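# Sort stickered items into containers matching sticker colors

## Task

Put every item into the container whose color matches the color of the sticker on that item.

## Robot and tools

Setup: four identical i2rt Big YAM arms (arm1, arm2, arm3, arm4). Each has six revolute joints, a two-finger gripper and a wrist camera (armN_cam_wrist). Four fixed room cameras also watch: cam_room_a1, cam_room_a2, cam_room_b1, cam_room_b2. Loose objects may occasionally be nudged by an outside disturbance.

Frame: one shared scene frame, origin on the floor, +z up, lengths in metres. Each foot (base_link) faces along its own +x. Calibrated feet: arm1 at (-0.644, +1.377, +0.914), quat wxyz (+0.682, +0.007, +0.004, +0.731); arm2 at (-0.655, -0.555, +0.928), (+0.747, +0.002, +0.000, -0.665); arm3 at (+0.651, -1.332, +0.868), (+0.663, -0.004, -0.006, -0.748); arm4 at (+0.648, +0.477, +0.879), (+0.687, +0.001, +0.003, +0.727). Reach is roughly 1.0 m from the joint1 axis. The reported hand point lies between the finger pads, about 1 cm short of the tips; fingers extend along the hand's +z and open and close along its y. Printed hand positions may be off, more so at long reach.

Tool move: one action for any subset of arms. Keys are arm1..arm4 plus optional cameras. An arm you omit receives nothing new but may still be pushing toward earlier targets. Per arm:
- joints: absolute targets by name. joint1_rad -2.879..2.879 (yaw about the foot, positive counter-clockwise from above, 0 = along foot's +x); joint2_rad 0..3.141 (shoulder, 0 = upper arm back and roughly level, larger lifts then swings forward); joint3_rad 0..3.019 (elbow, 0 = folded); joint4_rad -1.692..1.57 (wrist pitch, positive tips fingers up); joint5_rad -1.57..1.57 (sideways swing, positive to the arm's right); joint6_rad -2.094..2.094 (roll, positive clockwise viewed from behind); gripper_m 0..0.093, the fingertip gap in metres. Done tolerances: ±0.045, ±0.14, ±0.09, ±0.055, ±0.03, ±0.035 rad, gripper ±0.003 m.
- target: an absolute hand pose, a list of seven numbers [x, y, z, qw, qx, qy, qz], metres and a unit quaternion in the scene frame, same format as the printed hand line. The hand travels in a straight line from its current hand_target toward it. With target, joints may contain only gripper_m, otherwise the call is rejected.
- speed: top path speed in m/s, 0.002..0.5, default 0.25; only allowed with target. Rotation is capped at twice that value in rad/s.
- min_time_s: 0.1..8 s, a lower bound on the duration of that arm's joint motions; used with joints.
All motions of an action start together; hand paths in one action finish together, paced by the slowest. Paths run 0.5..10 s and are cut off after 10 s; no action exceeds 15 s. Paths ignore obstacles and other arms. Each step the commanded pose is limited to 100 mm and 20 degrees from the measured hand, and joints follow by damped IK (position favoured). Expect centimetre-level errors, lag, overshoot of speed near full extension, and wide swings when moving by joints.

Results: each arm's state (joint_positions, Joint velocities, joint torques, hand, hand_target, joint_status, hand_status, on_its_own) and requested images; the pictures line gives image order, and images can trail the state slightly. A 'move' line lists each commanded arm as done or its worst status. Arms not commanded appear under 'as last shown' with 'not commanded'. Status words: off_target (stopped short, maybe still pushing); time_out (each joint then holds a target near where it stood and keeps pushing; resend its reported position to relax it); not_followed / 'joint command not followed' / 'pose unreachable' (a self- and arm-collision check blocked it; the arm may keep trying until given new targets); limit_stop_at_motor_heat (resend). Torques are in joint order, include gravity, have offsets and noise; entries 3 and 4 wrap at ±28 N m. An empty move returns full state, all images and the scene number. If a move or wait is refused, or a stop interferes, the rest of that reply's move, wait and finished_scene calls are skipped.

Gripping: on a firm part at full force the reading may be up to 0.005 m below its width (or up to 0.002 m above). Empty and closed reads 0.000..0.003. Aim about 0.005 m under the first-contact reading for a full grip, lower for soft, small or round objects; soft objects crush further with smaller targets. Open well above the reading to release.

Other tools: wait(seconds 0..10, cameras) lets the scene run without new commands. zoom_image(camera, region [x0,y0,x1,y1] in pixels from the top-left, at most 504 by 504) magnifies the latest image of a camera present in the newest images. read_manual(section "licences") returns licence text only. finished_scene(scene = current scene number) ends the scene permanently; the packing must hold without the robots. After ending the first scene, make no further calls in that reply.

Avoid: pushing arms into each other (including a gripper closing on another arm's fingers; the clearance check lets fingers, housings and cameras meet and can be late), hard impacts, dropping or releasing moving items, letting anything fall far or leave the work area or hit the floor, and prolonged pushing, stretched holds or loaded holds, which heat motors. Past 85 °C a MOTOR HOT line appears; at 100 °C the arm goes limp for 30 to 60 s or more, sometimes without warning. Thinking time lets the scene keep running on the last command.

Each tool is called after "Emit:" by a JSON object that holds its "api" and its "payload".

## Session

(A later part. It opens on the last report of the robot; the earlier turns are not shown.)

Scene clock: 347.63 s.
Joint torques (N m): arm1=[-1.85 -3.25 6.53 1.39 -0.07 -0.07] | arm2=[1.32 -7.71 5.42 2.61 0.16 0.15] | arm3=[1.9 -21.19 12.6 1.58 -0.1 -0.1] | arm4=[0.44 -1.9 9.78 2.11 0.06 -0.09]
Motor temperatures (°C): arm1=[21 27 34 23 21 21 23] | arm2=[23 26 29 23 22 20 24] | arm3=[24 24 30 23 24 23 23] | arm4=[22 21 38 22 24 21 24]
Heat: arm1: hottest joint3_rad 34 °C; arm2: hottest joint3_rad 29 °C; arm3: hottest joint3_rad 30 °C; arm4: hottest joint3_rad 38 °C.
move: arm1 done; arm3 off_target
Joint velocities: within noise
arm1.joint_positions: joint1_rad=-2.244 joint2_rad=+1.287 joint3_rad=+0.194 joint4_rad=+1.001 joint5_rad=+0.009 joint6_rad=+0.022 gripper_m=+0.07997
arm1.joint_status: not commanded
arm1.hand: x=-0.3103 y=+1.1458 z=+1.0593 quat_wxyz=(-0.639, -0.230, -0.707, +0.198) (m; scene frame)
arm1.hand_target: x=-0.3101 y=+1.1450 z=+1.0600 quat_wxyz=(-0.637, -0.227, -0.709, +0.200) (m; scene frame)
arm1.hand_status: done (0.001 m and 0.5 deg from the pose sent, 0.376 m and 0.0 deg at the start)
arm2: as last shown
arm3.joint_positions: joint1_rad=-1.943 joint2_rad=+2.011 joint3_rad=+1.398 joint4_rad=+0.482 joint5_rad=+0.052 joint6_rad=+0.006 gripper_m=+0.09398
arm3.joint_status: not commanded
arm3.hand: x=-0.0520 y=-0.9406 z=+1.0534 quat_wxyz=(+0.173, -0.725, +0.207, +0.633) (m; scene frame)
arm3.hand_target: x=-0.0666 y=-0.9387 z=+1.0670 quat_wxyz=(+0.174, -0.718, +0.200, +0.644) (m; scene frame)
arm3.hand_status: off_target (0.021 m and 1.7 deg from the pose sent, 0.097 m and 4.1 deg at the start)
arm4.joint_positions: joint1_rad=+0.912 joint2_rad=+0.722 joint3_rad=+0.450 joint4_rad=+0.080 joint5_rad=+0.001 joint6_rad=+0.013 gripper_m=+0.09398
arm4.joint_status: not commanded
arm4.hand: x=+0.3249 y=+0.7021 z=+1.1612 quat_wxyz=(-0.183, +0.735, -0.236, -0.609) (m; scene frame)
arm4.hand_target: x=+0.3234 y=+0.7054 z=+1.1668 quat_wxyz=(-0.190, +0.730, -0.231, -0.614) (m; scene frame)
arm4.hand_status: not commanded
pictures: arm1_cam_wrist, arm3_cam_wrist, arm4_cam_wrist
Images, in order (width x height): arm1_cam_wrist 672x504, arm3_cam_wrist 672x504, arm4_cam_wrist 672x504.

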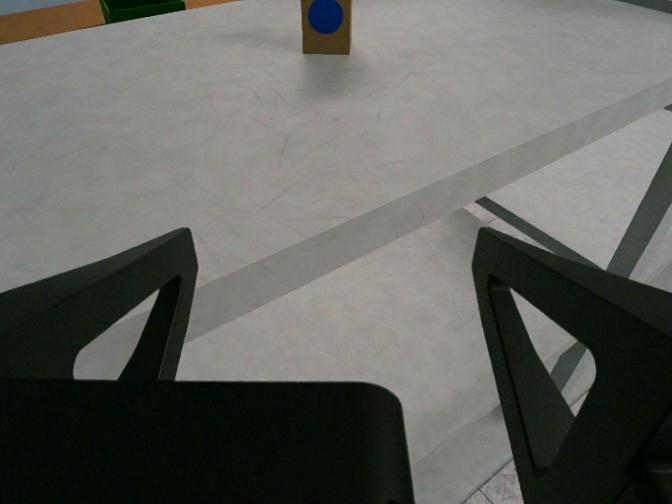

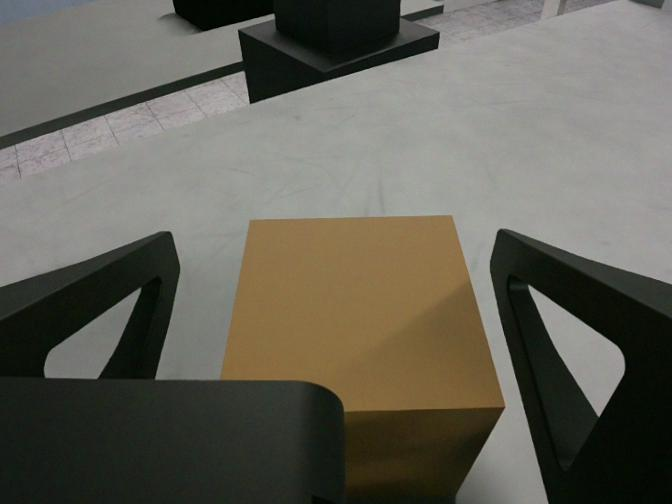

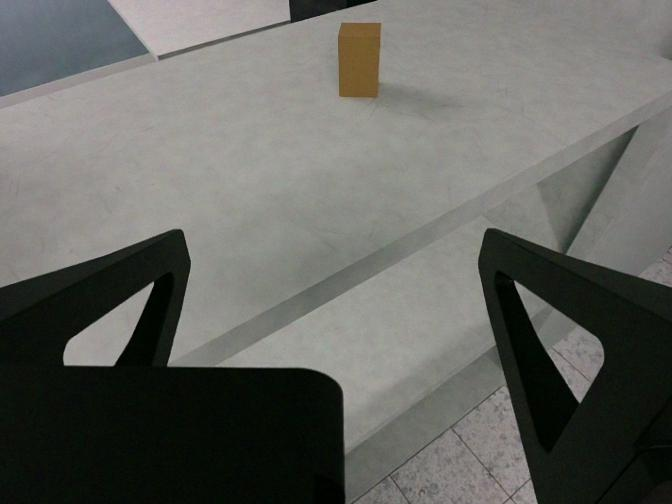

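Emit:
{"api": "move", "payload": {"arm3": {"target":[-0.052,-0.942,1.062,0.174,-0.718,0.200,0.644],"speed":0.08}, "arm1": {"joints":{"joint2_rad":0.5,"joint3_rad":0.6,"joint4_rad":0},"min_time_s":2.5}, "arm2": {"joints":{"joint2_rad":0.5,"joint3_rad":0.6,"joint4_rad":0},"min_time_s":2.5}, "arm4": {"target":[0.115,0.851,1.115,-0.195,0.719,-0.228,-0.627],"speed":0.15}, "cameras": ["arm3_cam_wrist","arm4_cam_wrist"]}}

Emit:
{"api": "move", "payload": {"arm3": {"joints":{"gripper_m":0.04}}, "cameras": ["arm3_cam_wrist"]}}

Scene clock: 359.83 s.
Joint torques (N m): arm1=[-2.08 1.85 17.72 1.58 -0.06 -0.06] | arm2=[1.38 -1.26 16.99 1.89 0.15 0.16] | arm3=[1.49 -23.41 7.91 2.65 -0.09 -0.1] | arm4=[0.62 -14.04 10.78 2.21 0.12 -0.07]
Motor temperatures (°C): arm1=[21 27 34 23 21 21 23] | arm2=[23 26 30 23 22 20 24] | arm3=[24 25 31 23 24 23 23] | arm4=[22 21 38 22 24 21 24]
Heat: arm1: hottest joint3_rad 34 °C; arm2: hottest joint3_rad 30 °C; arm3: hottest joint3_rad 31 °C; arm4: hottest joint3_rad 38 °C.
move: arm1 done; arm2 done; arm3 done; arm4 off_target
Joint velocities: within noise
arm1.joint_positions: joint1_rad=-2.244 joint2_rad=+0.500 joint3_rad=+0.539 joint4_rad=+0.011 joint5_rad=+0.009 joint6_rad=+0.022 gripper_m=+0.07997
arm1.joint_status: all done
arm1.hand: x=-0.3493 y=+1.1748 z=+1.3073 quat_wxyz=(-0.687, -0.215, -0.661, +0.212) (m; scene frame)
arm1.hand_target: x=-0.3511 y=+1.1758 z=+1.3436 quat_wxyz=(-0.703, -0.206, -0.644, +0.220) (m; scene frame)
arm1.hand_status: not commanded
arm2.joint_positions: joint1_rad=+0.913 joint2_rad=+0.501 joint3_rad=+0.542 joint4_rad=+0.015 joint5_rad=-0.005 joint6_rad=+0.007 gripper_m=+0.08493
arm2.joint_status: all done
arm2.hand: x=-0.3542 y=-0.7374 z=+1.3297 quat_wxyz=(-0.702, -0.186, -0.661, +0.189) (m; scene frame)
arm2.hand_target: x=-0.3555 y=-0.7345 z=+1.3626 quat_wxyz=(-0.717, -0.183, -0.645, +0.188) (m; scene frame)
arm2.hand_status: not commanded
arm3.joint_positions: joint1_rad=-1.943 joint2_rad=+2.011 joint3_rad=+1.398 joint4_rad=+0.490 joint5_rad=+0.046 joint6_rad=+0.006 gripper_m=+0.09398
arm3.joint_status: not commanded
arm3.hand: x=-0.0528 y=-0.9414 z=+1.0554 quat_wxyz=(+0.171, -0.723, +0.204, +0.637) (m; scene frame)
arm3.hand_target: x=-0.0520 y=-0.9420 z=+1.0618 quat_wxyz=(+0.174, -0.718, +0.200, +0.644) (m; scene frame)
arm3.hand_status: done (0.007 m and 1.2 deg from the pose sent, 0.008 m and 1.7 deg at the start)
arm4.joint_positions: joint1_rad=+0.912 joint2_rad=+1.595 joint3_rad=+0.896 joint4_rad=+0.508 joint5_rad=+0.001 joint6_rad=+0.013 gripper_m=+0.09398
arm4.joint_status: not commanded
arm4.hand: x=+0.1260 y=+0.8385 z=+1.0950 quat_wxyz=(-0.183, +0.734, -0.235, -0.610) (m; scene frame)
arm4.hand_target: x=+0.1163 y=+0.8502 z=+1.1150 quat_wxyz=(-0.195, +0.719, -0.228, -0.627) (m; scene frame)
arm4.hand_status: off_target (0.026 m and 3.0 deg from the pose sent, 0.261 m and 3.1 deg at the start)
pictures: arm3_cam_wrist, arm4_cam_wrist
Images, in order (width x height): arm3_cam_wrist 672x504, arm4_cam_wrist 672x504.

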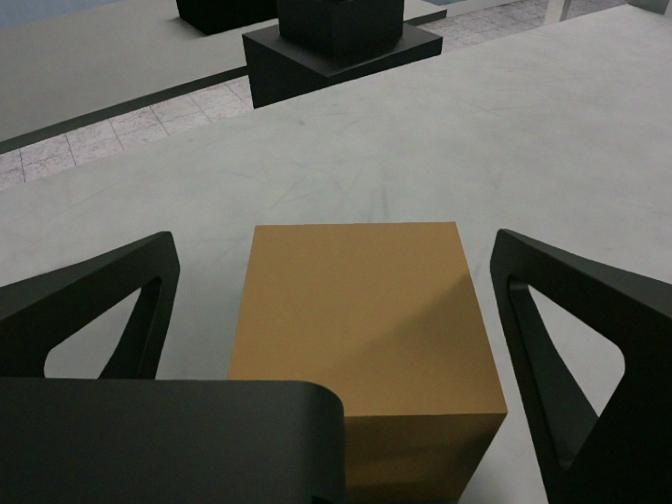

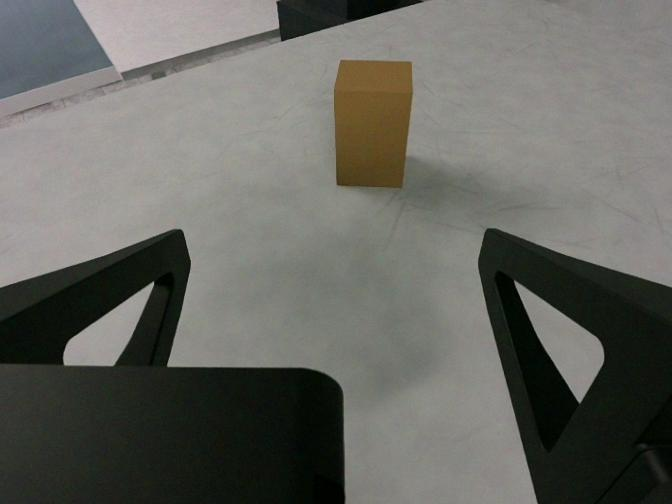

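Scene clock: 360.43 s.
Joint torques (N m): arm1=[-1.9 1.14 17.88 1.39 -0.05 -0.05] | arm2=[1.38 -1.44 16.99 1.91 0.15 0.16] | arm3=[1.49 -23.41 7.95 2.62 -0.07 -0.11] | arm4=[0.38 -13.63 10.69 2.29 0.13 -0.08]
Motor temperatures (°C): arm1=[21 27 34 23 21 21 23] | arm2=[23 26 30 23 22 20 24] | arm3=[24 25 31 23 24 23 23] | arm4=[22 21 38 22 24 21 24]
Heat: arm1: hottest joint3_rad 34 °C; arm2: hottest joint3_rad 30 °C; arm3: hottest joint3_rad 31 °C; arm4: hottest joint3_rad 38 °C.
move: arm3 off_target
Joint velocities: within noise
arm1, arm2, arm4: as last shown
arm3.joint_positions: joint1_rad=-1.943 joint2_rad=+2.011 joint3_rad=+1.398 joint4_rad=+0.490 joint5_rad=+0.045 joint6_rad=+0.006 gripper_m=+0.05332
arm3.joint_status: gripper_m off_target (ended at +0.05334, target +0.04000)
arm3.hand: x=-0.0529 y=-0.9415 z=+1.0554 quat_wxyz=(+0.171, -0.724, +0.204, +0.637) (m; scene frame)
arm3.hand_target: x=-0.0520 y=-0.9420 z=+1.0618 quat_wxyz=(+0.174, -0.718, +0.200, +0.644) (m; scene frame)
arm3.hand_status: not commanded
pictures: arm3_cam_wrist
Images, in order (width x height): arm3_cam_wrist 672x504.

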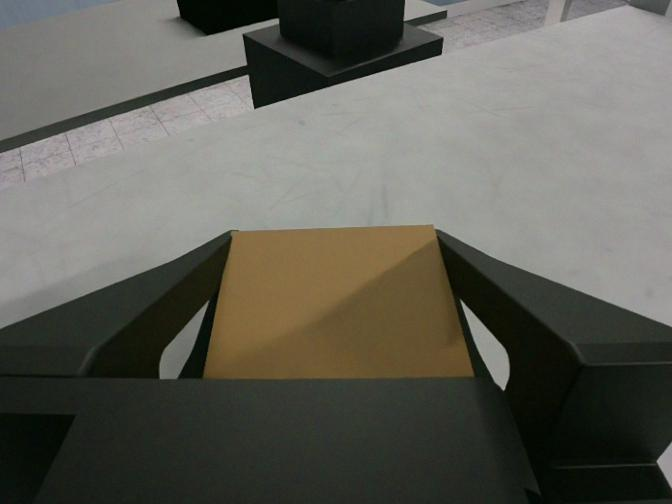

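Emit:
{"api": "move", "payload": {"arm3": {"target":[-0.052,-0.942,1.12,0.174,-0.718,0.200,0.644],"speed":0.1}, "arm4": {"target":[0.037,0.932,1.087,-0.205,0.703,-0.221,-0.644],"speed":0.1}, "cameras": ["arm3_cam_wrist","arm4_cam_wrist"]}}

Emit:
{"api": "move", "payload": {"arm3": {"target":[0.31,-1.15,1.15,0.174,-0.718,0.200,0.644],"speed":0.15}}}

Scene clock: 370.70 s.
Joint torques (N m): arm1=[-1.85 1.85 17.8 1.33 -0.04 -0.04] | arm2=[1.26 -1.55 16.96 1.89 0.14 0.15] | arm3=[1.55 -24.29 11.66 1.73 -0.02 -0.1] | arm4=[0.44 -18.26 11 2.13 -0.06 -0.12]
Motor temperatures (°C): arm1=[21 26 35 23 21 21 22] | arm2=[23 26 31 22 22 20 24] | arm3=[24 25 31 23 24 23 24] | arm4=[22 22 37 22 24 21 24]
Heat: arm1: hottest joint3_rad 35 °C; arm2: hottest joint3_rad 31 °C; arm3: hottest joint3_rad 31 °C; arm4: hottest joint3_rad 37 °C.
move: arm3 off_target; arm4 off_target
Joint velocities: within noise
arm1, arm2: as last shown
arm3.joint_positions: joint1_rad=-1.943 joint2_rad=+1.945 joint3_rad=+1.398 joint4_rad=+0.387 joint5_rad=+0.045 joint6_rad=+0.006 gripper_m=+0.05331
arm3.joint_status: not commanded
arm3.hand: x=-0.0453 y=-0.9453 z=+1.0815 quat_wxyz=(+0.168, -0.735, +0.206, +0.623) (m; scene frame)
arm3.hand_target: x=-0.0505 y=-0.9428 z=+1.1200 quat_wxyz=(+0.174, -0.718, +0.200, +0.644) (m; scene frame)
arm3.hand_status: off_target (0.039 m and 3.3 deg from the pose sent, 0.064 m and 1.1 deg at the start)
arm4.joint_positions: joint1_rad=+0.876 joint2_rad=+1.891 joint3_rad=+1.200 joint4_rad=+0.559 joint5_rad=-0.027 joint6_rad=+0.002 gripper_m=+0.09398
arm4.joint_status: not commanded
arm4.hand: x=+0.0474 y=+0.9191 z=+1.0729 quat_wxyz=(-0.195, +0.716, -0.230, -0.630) (m; scene frame)
arm4.hand_target: x=+0.0383 y=+0.9312 z=+1.0870 quat_wxyz=(-0.205, +0.703, -0.221, -0.644) (m; scene frame)
arm4.hand_status: off_target (0.022 m and 2.6 deg from the pose sent, 0.129 m and 6.0 deg at the start)
pictures: arm3_cam_wrist, arm4_cam_wrist
Images, in order (width x height): arm3_cam_wrist 672x504, arm4_cam_wrist 672x504.

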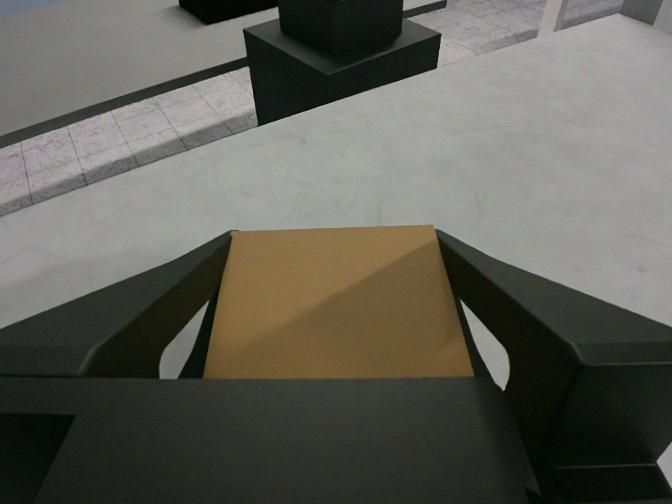

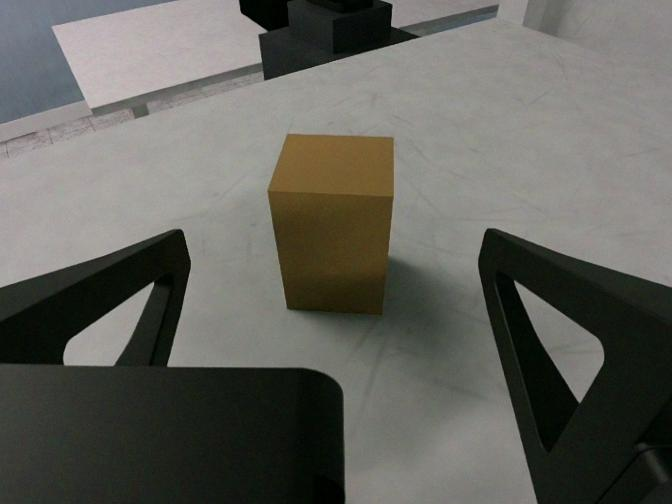

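Scene clock: 374.13 s.
Joint torques (N m): arm1=[-2.61 1.49 17.89 1.46 -0.08 -0.07] | arm2=[1.38 -1.44 17.01 1.94 0.16 0.15] | arm3=[2.37 -1.9 9.47 1.7 0.12 -0.04] | arm4=[0.38 -18.43 10.96 2.11 -0.04 -0.1]
Motor temperatures (°C): arm1=[21 26 36 23 21 21 22] | arm2=[23 26 32 22 22 20 24] | arm3=[24 25 31 23 24 23 24] | arm4=[22 22 37 22 24 21 24]
Heat: arm1: hottest joint3_rad 36 °C; arm2: hottest joint3_rad 32 °C; arm3: hottest joint3_rad 31 °C; arm4: hottest joint3_rad 37 °C.
move: arm3 done
Joint velocities: within noise
arm1, arm2, arm4: as last shown
arm3.joint_positions: joint1_rad=-1.898 joint2_rad=+0.688 joint3_rad=+0.391 joint4_rad=+0.200 joint5_rad=+0.100 joint6_rad=+0.006 gripper_m=+0.05331
arm3.joint_status: not commanded
arm3.hand: x=+0.3125 y=-1.1452 z=+1.1520 quat_wxyz=(+0.179, -0.715, +0.204, +0.645) (m; scene frame)
arm3.hand_target: x=+0.3100 y=-1.1500 z=+1.1499 quat_wxyz=(+0.174, -0.718, +0.200, +0.644) (m; scene frame)
arm3.hand_status: done (0.006 m and 0.8 deg from the pose sent, 0.416 m and 3.3 deg at the start)
pictures: none

Emit:
{"api": "move", "payload": {"arm3": {"joints":{"joint2_rad":0.5,"joint3_rad":1.4,"joint4_rad":-0.9,"joint5_rad":0,"joint6_rad":0},"min_time_s":3}, "arm4": {"target":[-0.030,0.977,1.057,-0.207,0.700,-0.220,-0.647],"speed":0.1}, "cameras": ["arm4_cam_wrist"]}}

Emit:
{"api": "move", "payload": {"arm3": {"joints":{"joint1_rad":1.6,"joint2_rad":1.44,"joint3_rad":1.8,"joint4_rad":-1.58},"min_time_s":5}, "cameras": ["arm3_cam_wrist"]}}

Scene clock: 389.40 s.
Joint torques (N m): arm1=[-1.73 2.08 17.87 1.46 -0.02 -0.01] | arm2=[1.26 -1.38 16.98 1.91 0.16 0.16] | arm3=[2.32 3.08 10.84 1.72 -0.11 -0.11] | arm4=[1.44 -21.6 11.4 1.14 0.22 -0.1]
Motor temperatures (°C): arm1=[21 25 38 23 21 21 22] | arm2=[23 25 34 22 22 20 24] | arm3=[24 25 31 23 24 23 24] | arm4=[22 22 37 22 24 21 24]
Heat: arm1: hottest joint3_rad 38 °C; arm2: hottest joint3_rad 34 °C; arm3: hottest joint3_rad 31 °C; arm4: hottest joint3_rad 37 °C.
move: arm3 done; arm4 off_target
Joint velocities: within noise
arm1, arm2: as last shown
arm3.joint_positions: joint1_rad=-1.898 joint2_rad=+0.500 joint3_rad=+1.359 joint4_rad=-0.897 joint5_rad=+0.003 joint6_rad=+0.006 gripper_m=+0.05330
arm3.joint_status: all done
arm3.hand: x=+0.4527 y=-1.2266 z=+1.5171 quat_wxyz=(+0.148, -0.703, +0.168, +0.675) (m; scene frame)
arm3.hand_target: x=+0.4620 y=-1.2348 z=+1.5369 quat_wxyz=(+0.147, -0.692, +0.157, +0.689) (m; scene frame)
arm3.hand_status: not commanded
arm4.joint_positions: joint1_rad=+0.876 joint2_rad=+2.105 joint3_rad=+1.473 joint4_rad=+0.542 joint5_rad=-0.027 joint6_rad=+0.002 gripper_m=+0.09398
arm4.joint_status: not commanded
arm4.hand: x=-0.0190 y=+0.9682 z=+1.0543 quat_wxyz=(-0.200, +0.702, -0.225, -0.645) (m; scene frame)
arm4.hand_target: x=-0.0290 y=+0.9764 z=+1.0570 quat_wxyz=(-0.207, +0.700, -0.220, -0.647) (m; scene frame)
arm4.hand_status: off_target (0.014 m and 1.1 deg from the pose sent, 0.098 m and 3.2 deg at the start)
pictures: arm4_cam_wrist
Images, in order (width x height): arm4_cam_wrist 672x504.

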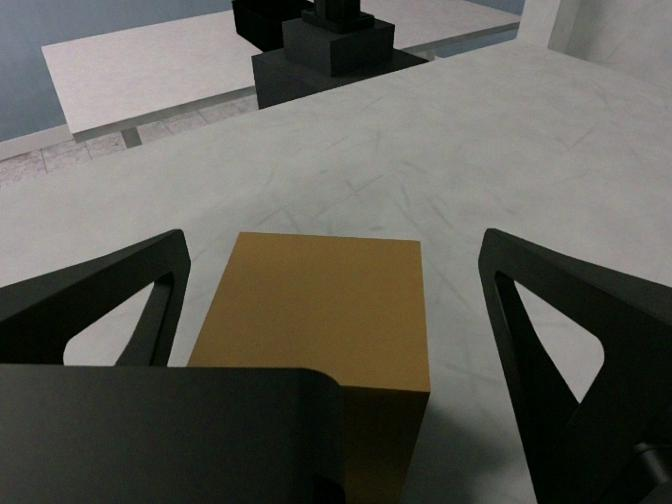

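Scene clock: 394.93 s.
Joint torques (N m): arm1=[-1.79 1.61 17.78 1.35 -0.09 -0.02] | arm2=[1.26 -1.38 16.98 1.91 0.15 0.16] | arm3=[0.85 -13.45 13.67 0.31 0.08 -0.11] | arm4=[0.79 -21.83 11.47 1.05 0.22 -0.11]
Motor temperatures (°C): arm1=[21 25 39 23 21 21 22] | arm2=[23 25 35 22 22 20 23] | arm3=[24 25 31 23 24 23 24] | arm4=[22 22 37 22 24 21 24]
Heat: arm1: hottest joint3_rad 39 °C; arm2: hottest joint3_rad 35 °C; arm3: hottest joint3_rad 31 °C; arm4: hottest joint3_rad 37 °C.
move: arm3 done
Joint velocities: within noise
arm1, arm2, arm4: as last shown
arm3.joint_positions: joint1_rad=+1.604 joint2_rad=+1.439 joint3_rad=+1.742 joint4_rad=-1.574 joint5_rad=-0.001 joint6_rad=+0.006 gripper_m=+0.05316
arm3.joint_status: all done
arm3.hand: x=+1.1259 y=-1.3682 z=+1.2606 quat_wxyz=(-0.150, -0.045, -0.988, +0.013) (m; scene frame)
arm3.hand_target: x=+1.1308 y=-1.3704 z=+1.2851 quat_wxyz=(-0.175, -0.044, -0.983, +0.015) (m; scene frame)
arm3.hand_status: not commanded
pictures: arm3_cam_wrist
Images, in order (width x height): arm3_cam_wrist 672x504.

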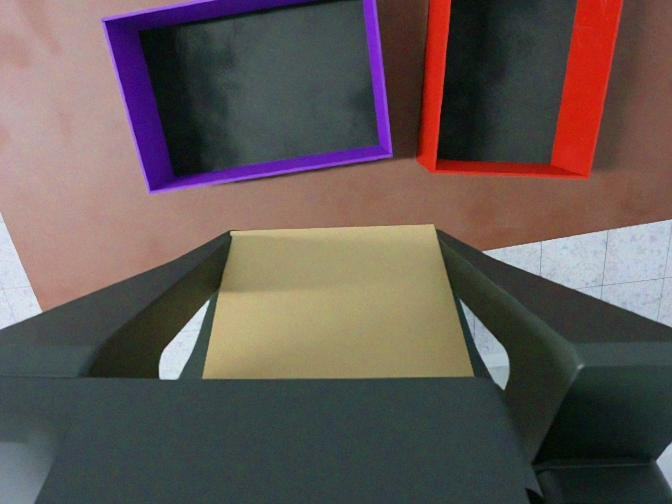

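Emit:
{"api": "move", "payload": {"arm4": {"joints":{"gripper_m":0.025}}, "cameras": ["arm4_cam_wrist"]}}

Emit:
{"api": "move", "payload": {"arm3": {"target":[1.18,-1.286,1.02,0,0,1,0],"speed":0.15}, "arm4": {"target":[-0.029,0.976,1.13,-0.207,0.700,-0.220,-0.647],"speed":0.1}, "cameras": ["arm3_cam_wrist","arm4_cam_wrist"]}}

Scene clock: 401.90 s.
Joint torques (N m): arm1=[-1.61 1.9 17.72 1.25 -0.04 -0.06] | arm2=[1.44 -1.44 16.98 1.88 0.15 0.15] | arm3=[0.85 -13.45 13.65 0.28 0.07 -0.11] | arm4=[0.67 -21.36 11.38 1.21 0.18 -0.09]
Motor temperatures (°C): arm1=[21 25 39 23 21 21 22] | arm2=[23 25 36 22 22 20 23] | arm3=[24 25 31 23 24 23 24] | arm4=[22 23 37 22 24 21 24]
Heat: arm1: hottest joint3_rad 39 °C; arm2: hottest joint3_rad 36 °C; arm3: hottest joint3_rad 31 °C; arm4: hottest joint3_rad 37 °C.
move: arm4 off_target
Joint velocities: within noise
arm1, arm2, arm3: as last shown
arm4.joint_positions: joint1_rad=+0.876 joint2_rad=+2.105 joint3_rad=+1.473 joint4_rad=+0.542 joint5_rad=-0.027 joint6_rad=+0.000 gripper_m=+0.04359
arm4.joint_status: gripper_m off_target (ended at +0.04360, target +0.02500)
arm4.hand: x=-0.0190 y=+0.9684 z=+1.0545 quat_wxyz=(-0.201, +0.702, -0.225, -0.645) (m; scene frame)
arm4.hand_target: x=-0.0290 y=+0.9764 z=+1.0569 quat_wxyz=(-0.207, +0.700, -0.220, -0.647) (m; scene frame)
arm4.hand_status: not commanded
pictures: arm4_cam_wrist
Images, in order (width x height): arm4_cam_wrist 672x504.

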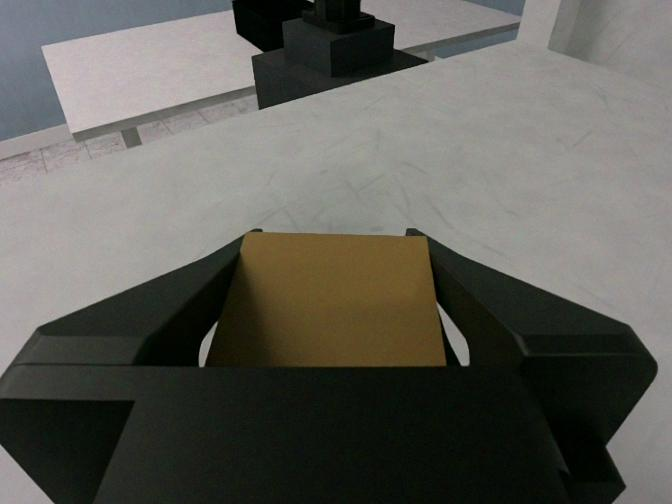

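Scene clock: 404.33 s.
Joint torques (N m): arm1=[-2.37 1.85 17.89 1.39 -0.1 -0.06] | arm2=[1.32 -1.38 16.96 1.88 0.16 0.15] | arm3=[1.79 -18.96 8.06 0.29 -0.05 0.03] | arm4=[1.03 -25.47 12.26 1.24 0.21 -0.1]
Motor temperatures (°C): arm1=[21 25 40 23 21 21 22] | arm2=[23 25 36 22 22 20 23] | arm3=[24 25 31 23 24 23 24] | arm4=[22 23 37 22 24 21 25]
Heat: arm1: hottest joint3_rad 40 °C; arm2: hottest joint3_rad 36 °C; arm3: hottest joint3_rad 31 °C; arm4: hottest joint3_rad 37 °C.
move: arm3 done; arm4 off_target
Joint velocities: within noise
arm1, arm2: as last shown
arm3.joint_positions: joint1_rad=+1.759 joint2_rad=+1.762 joint3_rad=+1.526 joint4_rad=-1.344 joint5_rad=-0.012 joint6_rad=+0.070 gripper_m=+0.05315
arm3.joint_status: not commanded
arm3.hand: x=+1.1792 y=-1.2924 z=+1.0200 quat_wxyz=(+0.004, -0.002, -1.000, +0.001) (m; scene frame)
arm3.hand_target: x=+1.1800 y=-1.2860 z=+1.0201 quat_wxyz=(+0.000, +0.000, -1.000, +0.000) (m; scene frame)
arm3.hand_status: done (0.006 m and 0.5 deg from the pose sent, 0.260 m and 18.1 deg at the start)
arm4.joint_positions: joint1_rad=+0.876 joint2_rad=+2.050 joint3_rad=+1.506 joint4_rad=+0.397 joint5_rad=-0.026 joint6_rad=-0.001 gripper_m=+0.04359
arm4.joint_status: not commanded
arm4.hand: x=-0.0192 y=+0.9688 z=+1.0813 quat_wxyz=(-0.194, +0.721, -0.231, -0.624) (m; scene frame)
arm4.hand_target: x=-0.0263 y=+0.9741 z=+1.1301 quat_wxyz=(-0.207, +0.700, -0.220, -0.647) (m; scene frame)
arm4.hand_status: off_target (0.050 m and 4.0 deg from the pose sent, 0.076 m and 1.0 deg at the start)
pictures: arm3_cam_wrist, arm4_cam_wrist
Images, in order (width x height): arm3_cam_wrist 672x504, arm4_cam_wrist 672x504.

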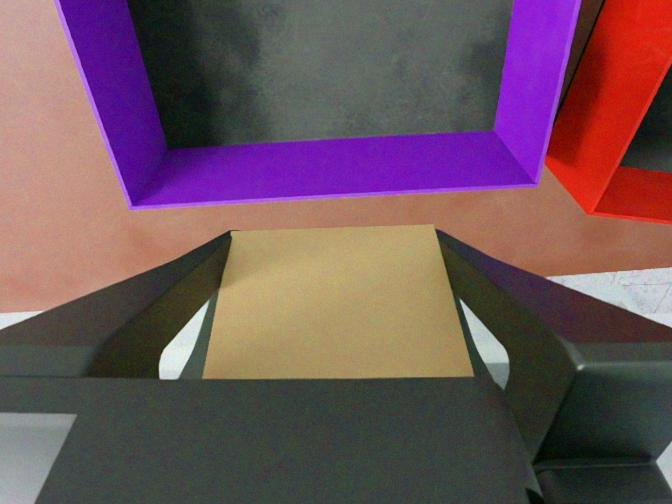

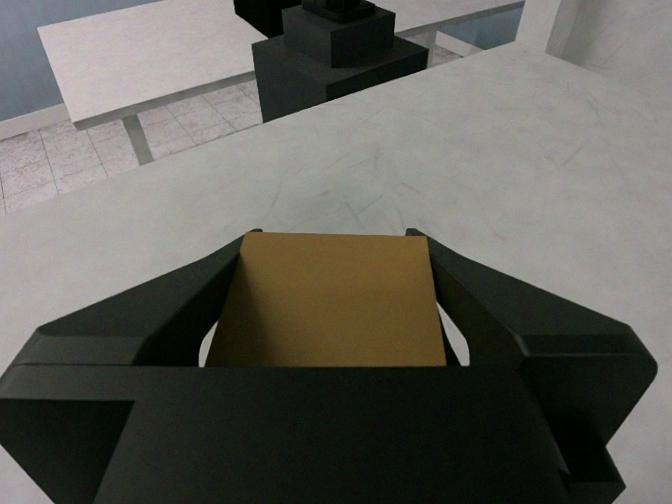

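Emit:
{"api": "move", "payload": {"arm3": {"target":[1.185,-1.284,0.90,0,0,1,0],"speed":0.12}, "arm4": {"target":[0.326,0.714,1.15,-0.207,0.700,-0.220,-0.647],"speed":0.15}, "cameras": ["arm3_cam_wrist","arm4_cam_wrist"]}}

Emit:
{"api": "move", "payload": {"arm4": {"joints":{"joint2_rad":0.5,"joint3_rad":1.4,"joint4_rad":-0.9,"joint5_rad":0,"joint6_rad":0},"min_time_s":3}}}

Emit:
{"api": "move", "payload": {"arm4": {"joints":{"joint1_rad":-1.5,"joint2_rad":1.44,"joint3_rad":1.8,"joint4_rad":-1.58},"min_time_s":5}, "cameras": ["arm3_cam_wrist","arm4_cam_wrist"]}}

Scene clock: 415.93 s.
Joint torques (N m): arm1=[-1.9 1.61 17.7 1.42 -0.06 -0.11] | arm2=[1.38 -1.38 16.95 1.89 0.16 0.15] | arm3=[2.2 -18.49 7.16 0.34 -0.05 0.02] | arm4=[0.62 -3.14 9.4 1.18 0.1 -0.09]
Motor temperatures (°C): arm1=[21 25 41 23 21 21 22] | arm2=[23 25 37 22 22 20 23] | arm3=[24 25 31 23 24 23 24] | arm4=[22 24 38 22 24 21 25]
Heat: arm1: hottest joint3_rad 41 °C; arm2: hottest joint3_rad 37 °C; arm3: hottest joint3_rad 31 °C; arm4: hottest joint3_rad 38 °C.
move: arm3 off_target; arm4 done
Joint velocities: within noise
arm1.joint_positions: joint1_rad=-2.244 joint2_rad=+0.500 joint3_rad=+0.539 joint4_rad=+0.011 joint5_rad=+0.009 joint6_rad=+0.022 gripper_m=+0.07997
arm1.joint_status: not commanded
arm1.hand: x=-0.3493 y=+1.1748 z=+1.3073 quat_wxyz=(-0.687, -0.215, -0.661, +0.212) (m; scene frame)
arm1.hand_target: x=-0.3511 y=+1.1758 z=+1.3436 quat_wxyz=(-0.703, -0.206, -0.644, +0.220) (m; scene frame)
arm1.hand_status: not commanded
arm2.joint_positions: joint1_rad=+0.913 joint2_rad=+0.501 joint3_rad=+0.542 joint4_rad=+0.015 joint5_rad=-0.005 joint6_rad=+0.007 gripper_m=+0.08493
arm2.joint_status: not commanded
arm2.hand: x=-0.3542 y=-0.7374 z=+1.3297 quat_wxyz=(-0.702, -0.186, -0.661, +0.189) (m; scene frame)
arm2.hand_target: x=-0.3555 y=-0.7345 z=+1.3626 quat_wxyz=(-0.717, -0.183, -0.645, +0.188) (m; scene frame)
arm2.hand_status: not commanded
arm3.joint_positions: joint1_rad=+1.761 joint2_rad=+1.877 joint3_rad=+1.373 joint4_rad=-1.063 joint5_rad=-0.012 joint6_rad=+0.077 gripper_m=+0.05315
arm3.joint_status: not commanded
arm3.hand: x=+1.1858 y=-1.2925 z=+0.9066 quat_wxyz=(-0.002, -0.004, -1.000, +0.001) (m; scene frame)
arm3.hand_target: x=+1.1849 y=-1.2842 z=+0.9001 quat_wxyz=(+0.000, +0.000, -1.000, +0.000) (m; scene frame)
arm3.hand_status: off_target (0.011 m and 0.5 deg from the pose sent, 0.120 m and 0.5 deg at the start)
arm4.joint_positions: joint1_rad=+0.876 joint2_rad=+0.796 joint3_rad=+0.360 joint4_rad=+0.358 joint5_rad=-0.026 joint6_rad=-0.001 gripper_m=+0.04359
arm4.joint_status: not commanded
arm4.hand: x=+0.3263 y=+0.7129 z=+1.1479 quat_wxyz=(-0.203, +0.699, -0.223, -0.649) (m; scene frame)
arm4.hand_target: x=+0.3260 y=+0.7140 z=+1.1499 quat_wxyz=(-0.207, +0.700, -0.220, -0.647) (m; scene frame)
arm4.hand_status: done (0.002 m and 0.7 deg from the pose sent, 0.435 m and 4.0 deg at the start)
pictures: arm3_cam_wrist, arm4_cam_wrist
Images, in order (width x height): arm3_cam_wrist 672x504, arm4_cam_wrist 672x504.

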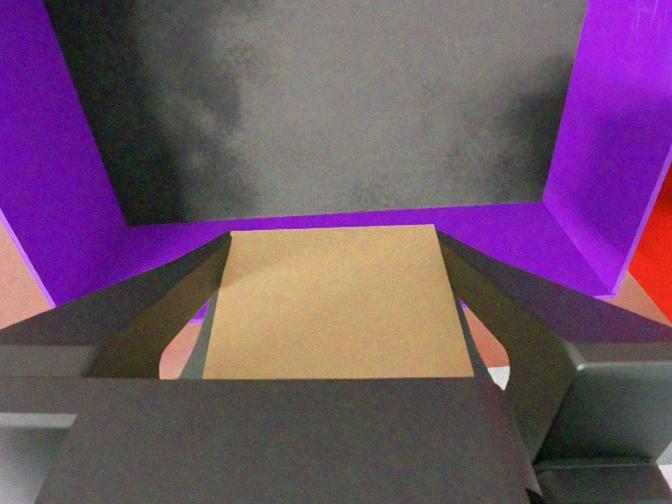

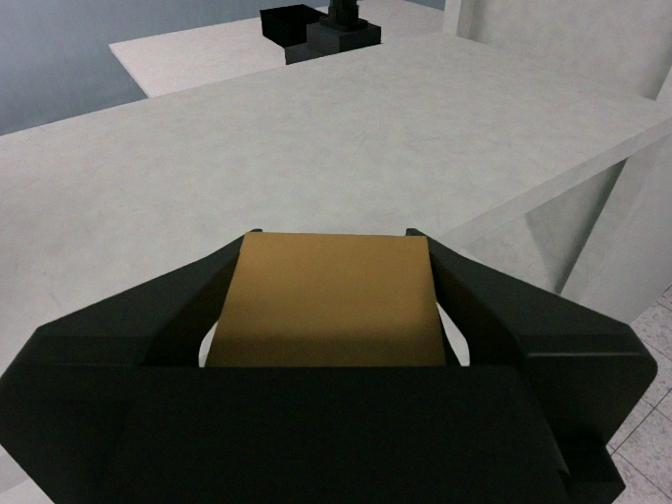

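Scene clock: 419.47 s.
Joint torques (N m): arm1=[-2.43 2.26 17.74 1.47 -0.06 -0.05] | arm2=[1.38 -1.38 16.94 1.92 0.16 0.15] | arm3=[1.96 -18.37 7.17 0.39 -0.05 0.03] | arm4=[0.5 3.66 9.26 1.25 0.23 0.03]
Motor temperatures (°C): arm1=[21 25 41 23 21 21 22] | arm2=[23 25 37 22 22 20 23] | arm3=[24 25 31 23 24 23 24] | arm4=[22 24 39 22 24 21 25]
Heat: arm1: hottest joint3_rad 41 °C; arm2: hottest joint3_rad 37 °C; arm3: hottest joint3_rad 31 °C; arm4: hottest joint3_rad 39 °C.
move: arm4 done
Joint velocities: within noise
arm1, arm2, arm3: as last shown
arm4.joint_positions: joint1_rad=+0.876 joint2_rad=+0.502 joint3_rad=+1.365 joint4_rad=-0.891 joint5_rad=-0.004 joint6_rad=-0.001 gripper_m=+0.04359
arm4.joint_status: all done
arm4.hand: x=+0.4749 y=+0.6100 z=+1.5348 quat_wxyz=(-0.216, +0.680, -0.225, -0.663) (m; scene frame)
arm4.hand_target: x=+0.4849 y=+0.6039 z=+1.5504 quat_wxyz=(-0.221, +0.670, -0.224, -0.673) (m; scene frame)
arm4.hand_status: not commanded
pictures: none

Scene clock: 425.03 s.
Joint torques (N m): arm1=[-1.85 1.67 17.83 1.4 -0.08 -0.04] | arm2=[1.32 -1.38 16.98 1.94 0.16 0.16] | arm3=[2.2 -18.49 7.19 0.35 -0.04 0.02] | arm4=[1.14 -12.45 12.27 0.12 0.16 0.09]
Motor temperatures (°C): arm1=[21 25 41 23 21 21 22] | arm2=[23 25 38 22 22 20 23] | arm3=[24 25 31 23 24 23 24] | arm4=[22 24 39 22 24 21 25]
Heat: arm1: hottest joint3_rad 41 °C; arm2: hottest joint3_rad 38 °C; arm3: hottest joint3_rad 31 °C; arm4: hottest joint3_rad 39 °C.
move: arm4 done
Joint velocities: within noise
arm1, arm2, arm3: as last shown
arm4.joint_positions: joint1_rad=-1.507 joint2_rad=+1.430 joint3_rad=+1.746 joint4_rad=-1.570 joint5_rad=-0.002 joint6_rad=-0.001 gripper_m=+0.04356
arm4.joint_status: all done
arm4.hand: x=+1.1225 y=+0.5359 z=+1.2745 quat_wxyz=(-0.155, +0.060, -0.986, -0.009) (m; scene frame)
arm4.hand_target: x=+1.1285 y=+0.5396 z=+1.2931 quat_wxyz=(-0.172, +0.063, -0.983, -0.010) (m; scene frame)
arm4.hand_status: not commanded
pictures: arm3_cam_wrist, arm4_cam_wrist
Images, in order (width x height): arm3_cam_wrist 672x504, arm4_cam_wrist 672x504.

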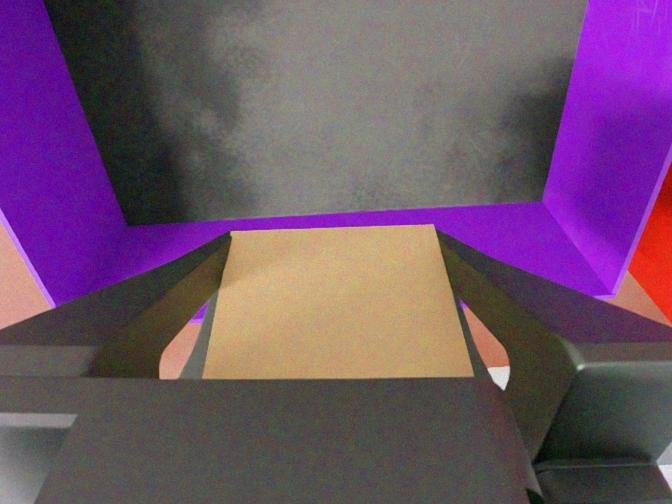

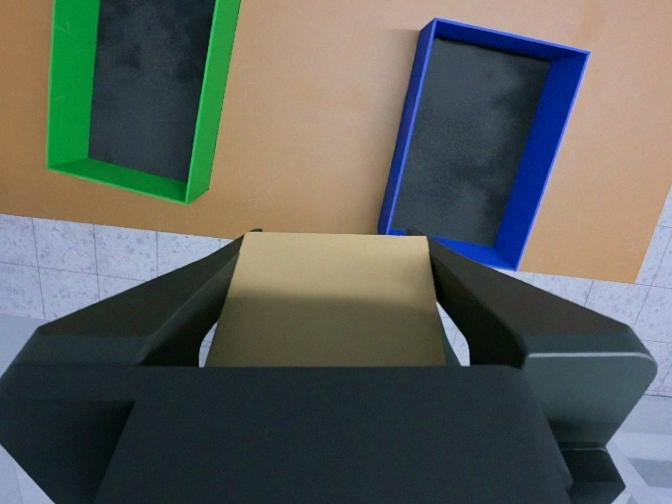

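Emit:
{"api": "move", "payload": {"arm3": {"target":[1.187,-1.284,0.80,0,0,1,0],"speed":0.1}, "arm4": {"target":[1.145,0.344,0.95,0,0.113,0.994,0],"speed":0.2}, "cameras": ["arm3_cam_wrist","arm4_cam_wrist"]}}

Scene clock: 440.90 s.
Joint torques (N m): arm1=[-2.2 2.02 17.74 1.36 -0.08 -0.07] | arm2=[1.32 -1.49 16.99 1.92 0.16 0.14] | arm3=[2.14 -19.37 6.11 0.39 -0.05 0.03] | arm4=[0.62 -17.32 7.73 0.42 0.2 -0.06]
Motor temperatures (°C): arm1=[21 25 42 23 21 21 22] | arm2=[23 25 38 22 22 20 23] | arm3=[24 25 30 23 24 23 25] | arm4=[22 24 42 22 24 21 26]
Heat: arm1: hottest joint3_rad 42 °C; arm2: hottest joint3_rad 38 °C; arm3: hottest joint3_rad 30 °C; arm4: hottest joint3_rad 42 °C.
move: arm3 done; arm4 done
Joint velocities: within noise
arm1, arm2: as last shown
arm3.joint_positions: joint1_rad=+1.763 joint2_rad=+2.034 joint3_rad=+1.312 joint4_rad=-0.846 joint5_rad=-0.012 joint6_rad=+0.079 gripper_m=+0.05315
arm3.joint_status: not commanded
arm3.hand: x=+1.1887 y=-1.2924 z=+0.8060 quat_wxyz=(-0.002, -0.004, -1.000, +0.001) (m; scene frame)
arm3.hand_target: x=+1.1868 y=-1.2841 z=+0.8000 quat_wxyz=(+0.000, +0.000, -1.000, +0.000) (m; scene frame)
arm3.hand_status: done (0.010 m and 0.5 deg from the pose sent, 0.107 m and 0.5 deg at the start)
arm4.joint_positions: joint1_rad=-1.891 joint2_rad=+1.781 joint3_rad=+1.332 joint4_rad=-1.131 joint5_rad=-0.007 joint6_rad=-0.023 gripper_m=+0.04356
arm4.joint_status: not commanded
arm4.hand: x=+1.1401 y=+0.3454 z=+0.9505 quat_wxyz=(+0.006, -0.120, -0.993, -0.002) (m; scene frame)
arm4.hand_target: x=+1.1450 y=+0.3441 z=+0.9501 quat_wxyz=(+0.000, -0.113, -0.994, +0.000) (m; scene frame)
arm4.hand_status: done (0.005 m and 1.1 deg from the pose sent, 0.378 m and 26.7 deg at the start)
pictures: arm3_cam_wrist, arm4_cam_wrist
Images, in order (width x height): arm3_cam_wrist 672x504, arm4_cam_wrist 672x504.

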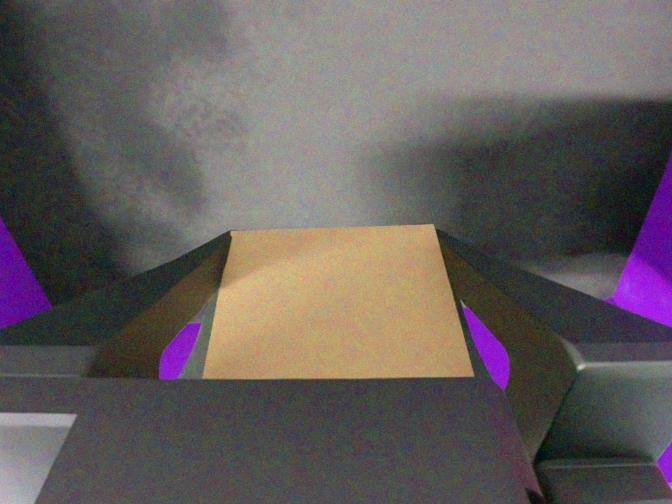

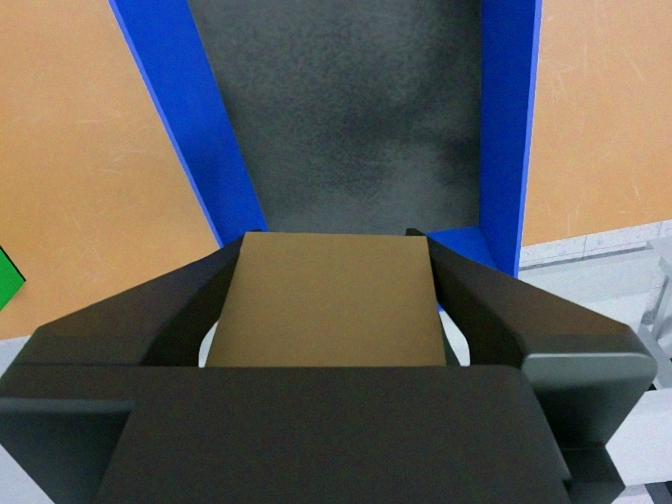

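Emit:
{"api": "move", "payload": {"arm3": {"target":[1.187,-1.2885,0.77,0,0,1,0],"speed":0.06}, "arm4": {"target":[1.140,0.345,0.84,0,0.07,0.998,0],"speed":0.12}, "cameras": ["arm3_cam_wrist","arm4_cam_wrist"]}}

Scene clock: 474.70 s.
Joint torques (N m): arm1=[-1.85 1.61 17.77 1.46 -0.05 -0.09] | arm2=[1.32 -1.44 16.99 1.88 0.16 0.15] | arm3=[1.61 -19.37 5.68 0.4 -0.04 -0.04] | arm4=[0.85 -17.26 6.46 0.36 0.16 -0.08]
Motor temperatures (°C): arm1=[21 24 44 23 21 21 22] | arm2=[23 25 40 22 22 20 23] | arm3=[24 26 29 23 24 23 25] | arm4=[22 25 36 22 24 21 26]
Heat: arm1: hottest joint3_rad 44 °C; arm2: hottest joint3_rad 40 °C; arm3: hottest joint3_rad 29 °C; arm4: hottest joint3_rad 36 °C.
move: arm3 done; arm4 done
Joint velocities: within noise
arm1, arm2: as last shown
arm3.joint_positions: joint1_rad=+1.763 joint2_rad=+2.086 joint3_rad=+1.305 joint4_rad=-0.784 joint5_rad=-0.012 joint6_rad=+0.079 gripper_m=+0.05315
arm3.joint_status: not commanded
arm3.hand: x=+1.1898 y=-1.2927 z=+0.7774 quat_wxyz=(-0.003, -0.004, -1.000, +0.001) (m; scene frame)
arm3.hand_target: x=+1.1869 y=-1.2886 z=+0.7701 quat_wxyz=(+0.000, +0.000, -1.000, +0.000) (m; scene frame)
arm3.hand_status: done (0.009 m and 0.6 deg from the pose sent, 0.036 m and 0.5 deg at the start)
arm4.joint_positions: joint1_rad=-1.891 joint2_rad=+1.919 joint3_rad=+1.217 joint4_rad=-0.866 joint5_rad=-0.007 joint6_rad=-0.108 gripper_m=+0.04356
arm4.joint_status: not commanded
arm4.hand: x=+1.1376 y=+0.3456 z=+0.8461 quat_wxyz=(+0.000, -0.078, -0.997, -0.001) (m; scene frame)
arm4.hand_target: x=+1.1398 y=+0.3451 z=+0.8400 quat_wxyz=(+0.000, -0.070, -0.998, +0.000) (m; scene frame)
arm4.hand_status: done (0.007 m and 0.9 deg from the pose sent, 0.110 m and 5.9 deg at the start)
pictures: arm3_cam_wrist, arm4_cam_wrist
Images, in order (width x height): arm3_cam_wrist 672x504, arm4_cam_wrist 672x504.

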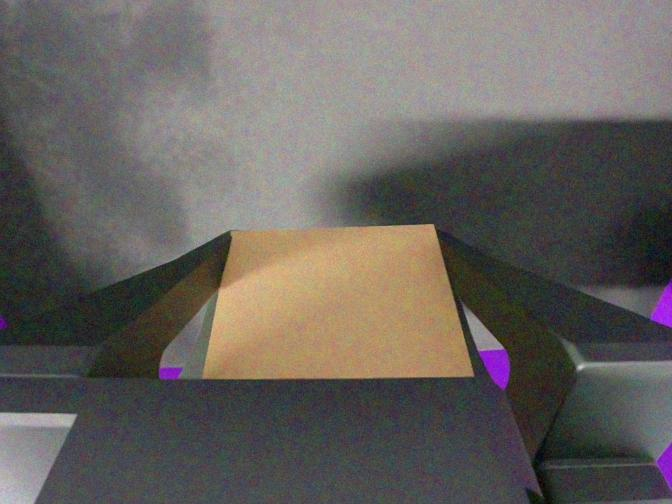

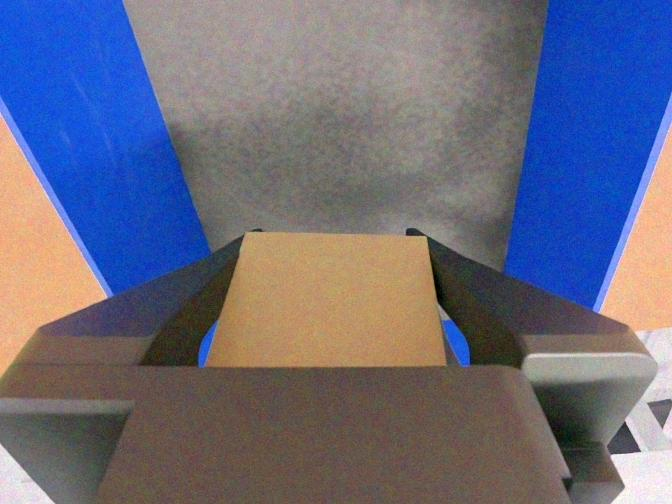

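Emit:
{"api": "move", "payload": {"arm3": {"target":[1.187,-1.2885,0.757,0,0,1,0],"speed":0.05}, "arm4": {"target":[1.140,0.345,0.775,0,0.07,0.998,0],"speed":0.08}, "cameras": ["arm3_cam_wrist","arm4_cam_wrist"]}}

Scene clock: 480.03 s.
Joint torques (N m): arm1=[-2.26 1.9 17.85 1.47 -0.07 -0.09] | arm2=[1.32 -1.44 16.98 1.94 0.15 0.16] | arm3=[1.61 -19.49 5.45 0.38 -0.04 -0.04] | arm4=[0.85 -17.67 5.52 0.5 0.17 -0.07]
Motor temperatures (°C): arm1=[21 24 44 23 21 21 22] | arm2=[23 25 40 22 22 20 23] | arm3=[24 26 29 23 24 23 25] | arm4=[22 25 36 22 24 21 26]
Heat: arm1: hottest joint3_rad 44 °C; arm2: hottest joint3_rad 40 °C; arm3: hottest joint3_rad 29 °C; arm4: hottest joint3_rad 36 °C.
move: arm3 done; arm4 done
Joint velocities: within noise
arm1, arm2: as last shown
arm3.joint_positions: joint1_rad=+1.763 joint2_rad=+2.109 joint3_rad=+1.305 joint4_rad=-0.758 joint5_rad=-0.012 joint6_rad=+0.079 gripper_m=+0.05315
arm3.joint_status: not commanded
arm3.hand: x=+1.1911 y=-1.2928 z=+0.7656 quat_wxyz=(-0.005, -0.004, -1.000, +0.001) (m; scene frame)
arm3.hand_target: x=+1.1870 y=-1.2886 z=+0.7572 quat_wxyz=(+0.000, +0.000, -1.000, +0.000) (m; scene frame)
arm3.hand_status: done (0.010 m and 0.7 deg from the pose sent, 0.021 m and 0.6 deg at the start)
arm4.joint_positions: joint1_rad=-1.891 joint2_rad=+2.036 joint3_rad=+1.200 joint4_rad=-0.724 joint5_rad=-0.007 joint6_rad=-0.109 gripper_m=+0.04356
arm4.joint_status: not commanded
arm4.hand: x=+1.1410 y=+0.3444 z=+0.7842 quat_wxyz=(-0.004, -0.078, -0.997, -0.001) (m; scene frame)
arm4.hand_target: x=+1.1397 y=+0.3451 z=+0.7751 quat_wxyz=(+0.000, -0.070, -0.998, +0.000) (m; scene frame)
arm4.hand_status: done (0.009 m and 1.0 deg from the pose sent, 0.071 m and 0.9 deg at the start)
pictures: arm3_cam_wrist, arm4_cam_wrist
Images, in order (width x height): arm3_cam_wrist 672x504, arm4_cam_wrist 672x504.

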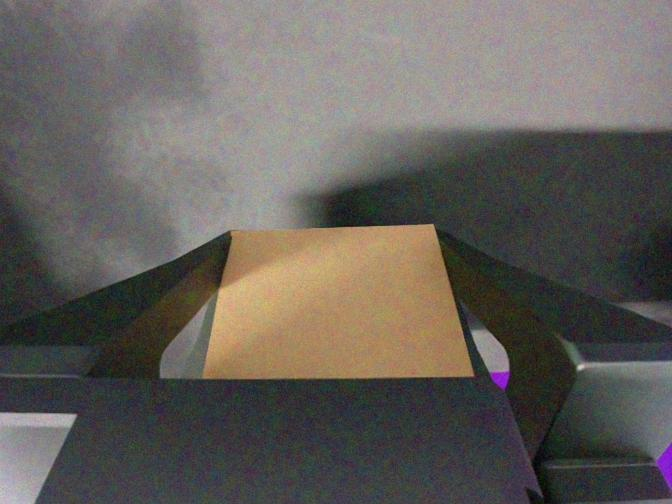

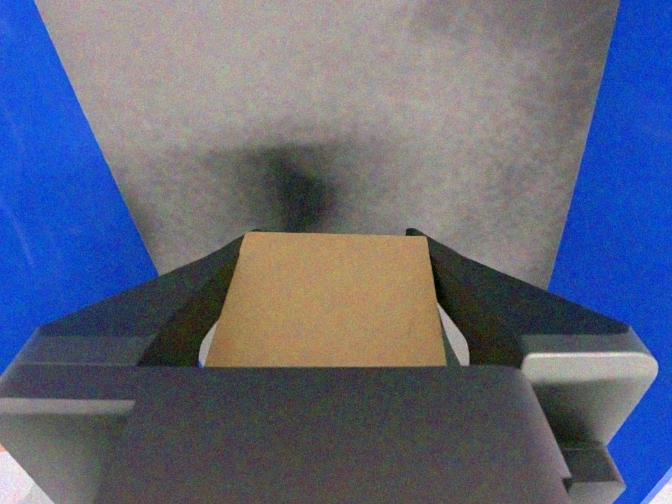

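Emit:
{"api": "move", "payload": {"arm3": {"target":[1.187,-1.2885,0.745,0,0,1,0],"speed":0.04}, "arm4": {"target":[1.140,0.345,0.757,0,0.07,0.998,0],"speed":0.05}, "cameras": ["arm3_cam_wrist","arm4_cam_wrist"]}}

Scene clock: 485.07 s.
Joint torques (N m): arm1=[-2.02 1.96 17.8 1.42 -0.07 -0.1] | arm2=[1.38 -1.44 16.98 1.94 0.15 0.15] | arm3=[1.61 -19.78 5.31 0.36 -0.05 -0.04] | arm4=[1.08 -17.61 5.15 0.46 0.15 -0.11]
Motor temperatures (°C): arm1=[21 24 44 23 21 21 22] | arm2=[23 25 40 22 22 20 23] | arm3=[24 26 28 23 24 23 25] | arm4=[22 25 35 22 24 21 26]
Heat: arm1: hottest joint3_rad 44 °C; arm2: hottest joint3_rad 40 °C; arm3: hottest joint3_rad 28 °C; arm4: hottest joint3_rad 35 °C.
move: arm3 done; arm4 done
Joint velocities: within noise
arm1, arm2: as last shown
arm3.joint_positions: joint1_rad=+1.763 joint2_rad=+2.134 joint3_rad=+1.305 joint4_rad=-0.734 joint5_rad=-0.012 joint6_rad=+0.079 gripper_m=+0.05315
arm3.joint_status: not commanded
arm3.hand: x=+1.1908 y=-1.2930 z=+0.7523 quat_wxyz=(-0.004, -0.004, -1.000, +0.001) (m; scene frame)
arm3.hand_target: x=+1.1870 y=-1.2886 z=+0.7451 quat_wxyz=(+0.000, +0.000, -1.000, +0.000) (m; scene frame)
arm3.hand_status: done (0.009 m and 0.6 deg from the pose sent, 0.021 m and 0.7 deg at the start)
arm4.joint_positions: joint1_rad=-1.891 joint2_rad=+2.071 joint3_rad=+1.200 joint4_rad=-0.687 joint5_rad=-0.007 joint6_rad=-0.109 gripper_m=+0.04356
arm4.joint_status: not commanded
arm4.hand: x=+1.1420 y=+0.3440 z=+0.7671 quat_wxyz=(-0.005, -0.078, -0.997, -0.001) (m; scene frame)
arm4.hand_target: x=+1.1397 y=+0.3451 z=+0.7571 quat_wxyz=(+0.000, -0.070, -0.998, +0.000) (m; scene frame)
arm4.hand_status: done (0.010 m and 1.0 deg from the pose sent, 0.027 m and 1.0 deg at the start)
pictures: arm3_cam_wrist, arm4_cam_wrist
Images, in order (width x height): arm3_cam_wrist 672x504, arm4_cam_wrist 672x504.

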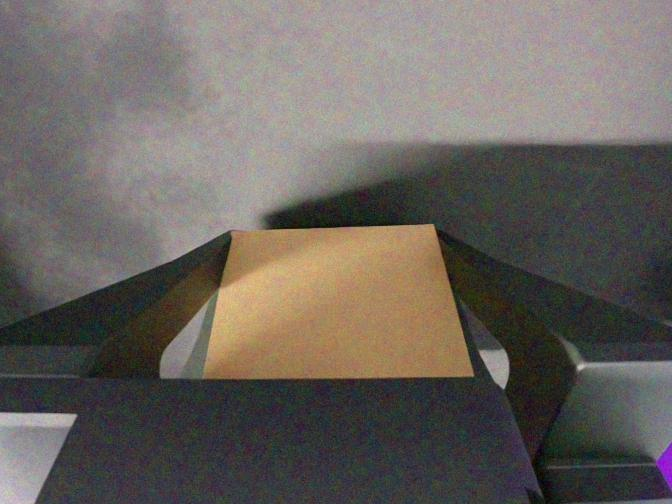

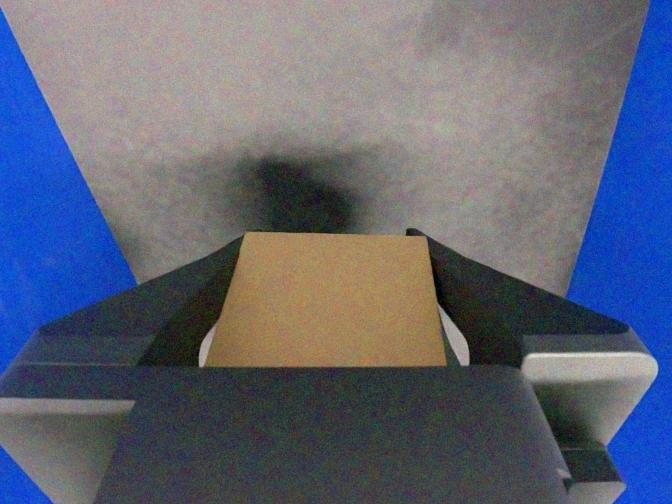

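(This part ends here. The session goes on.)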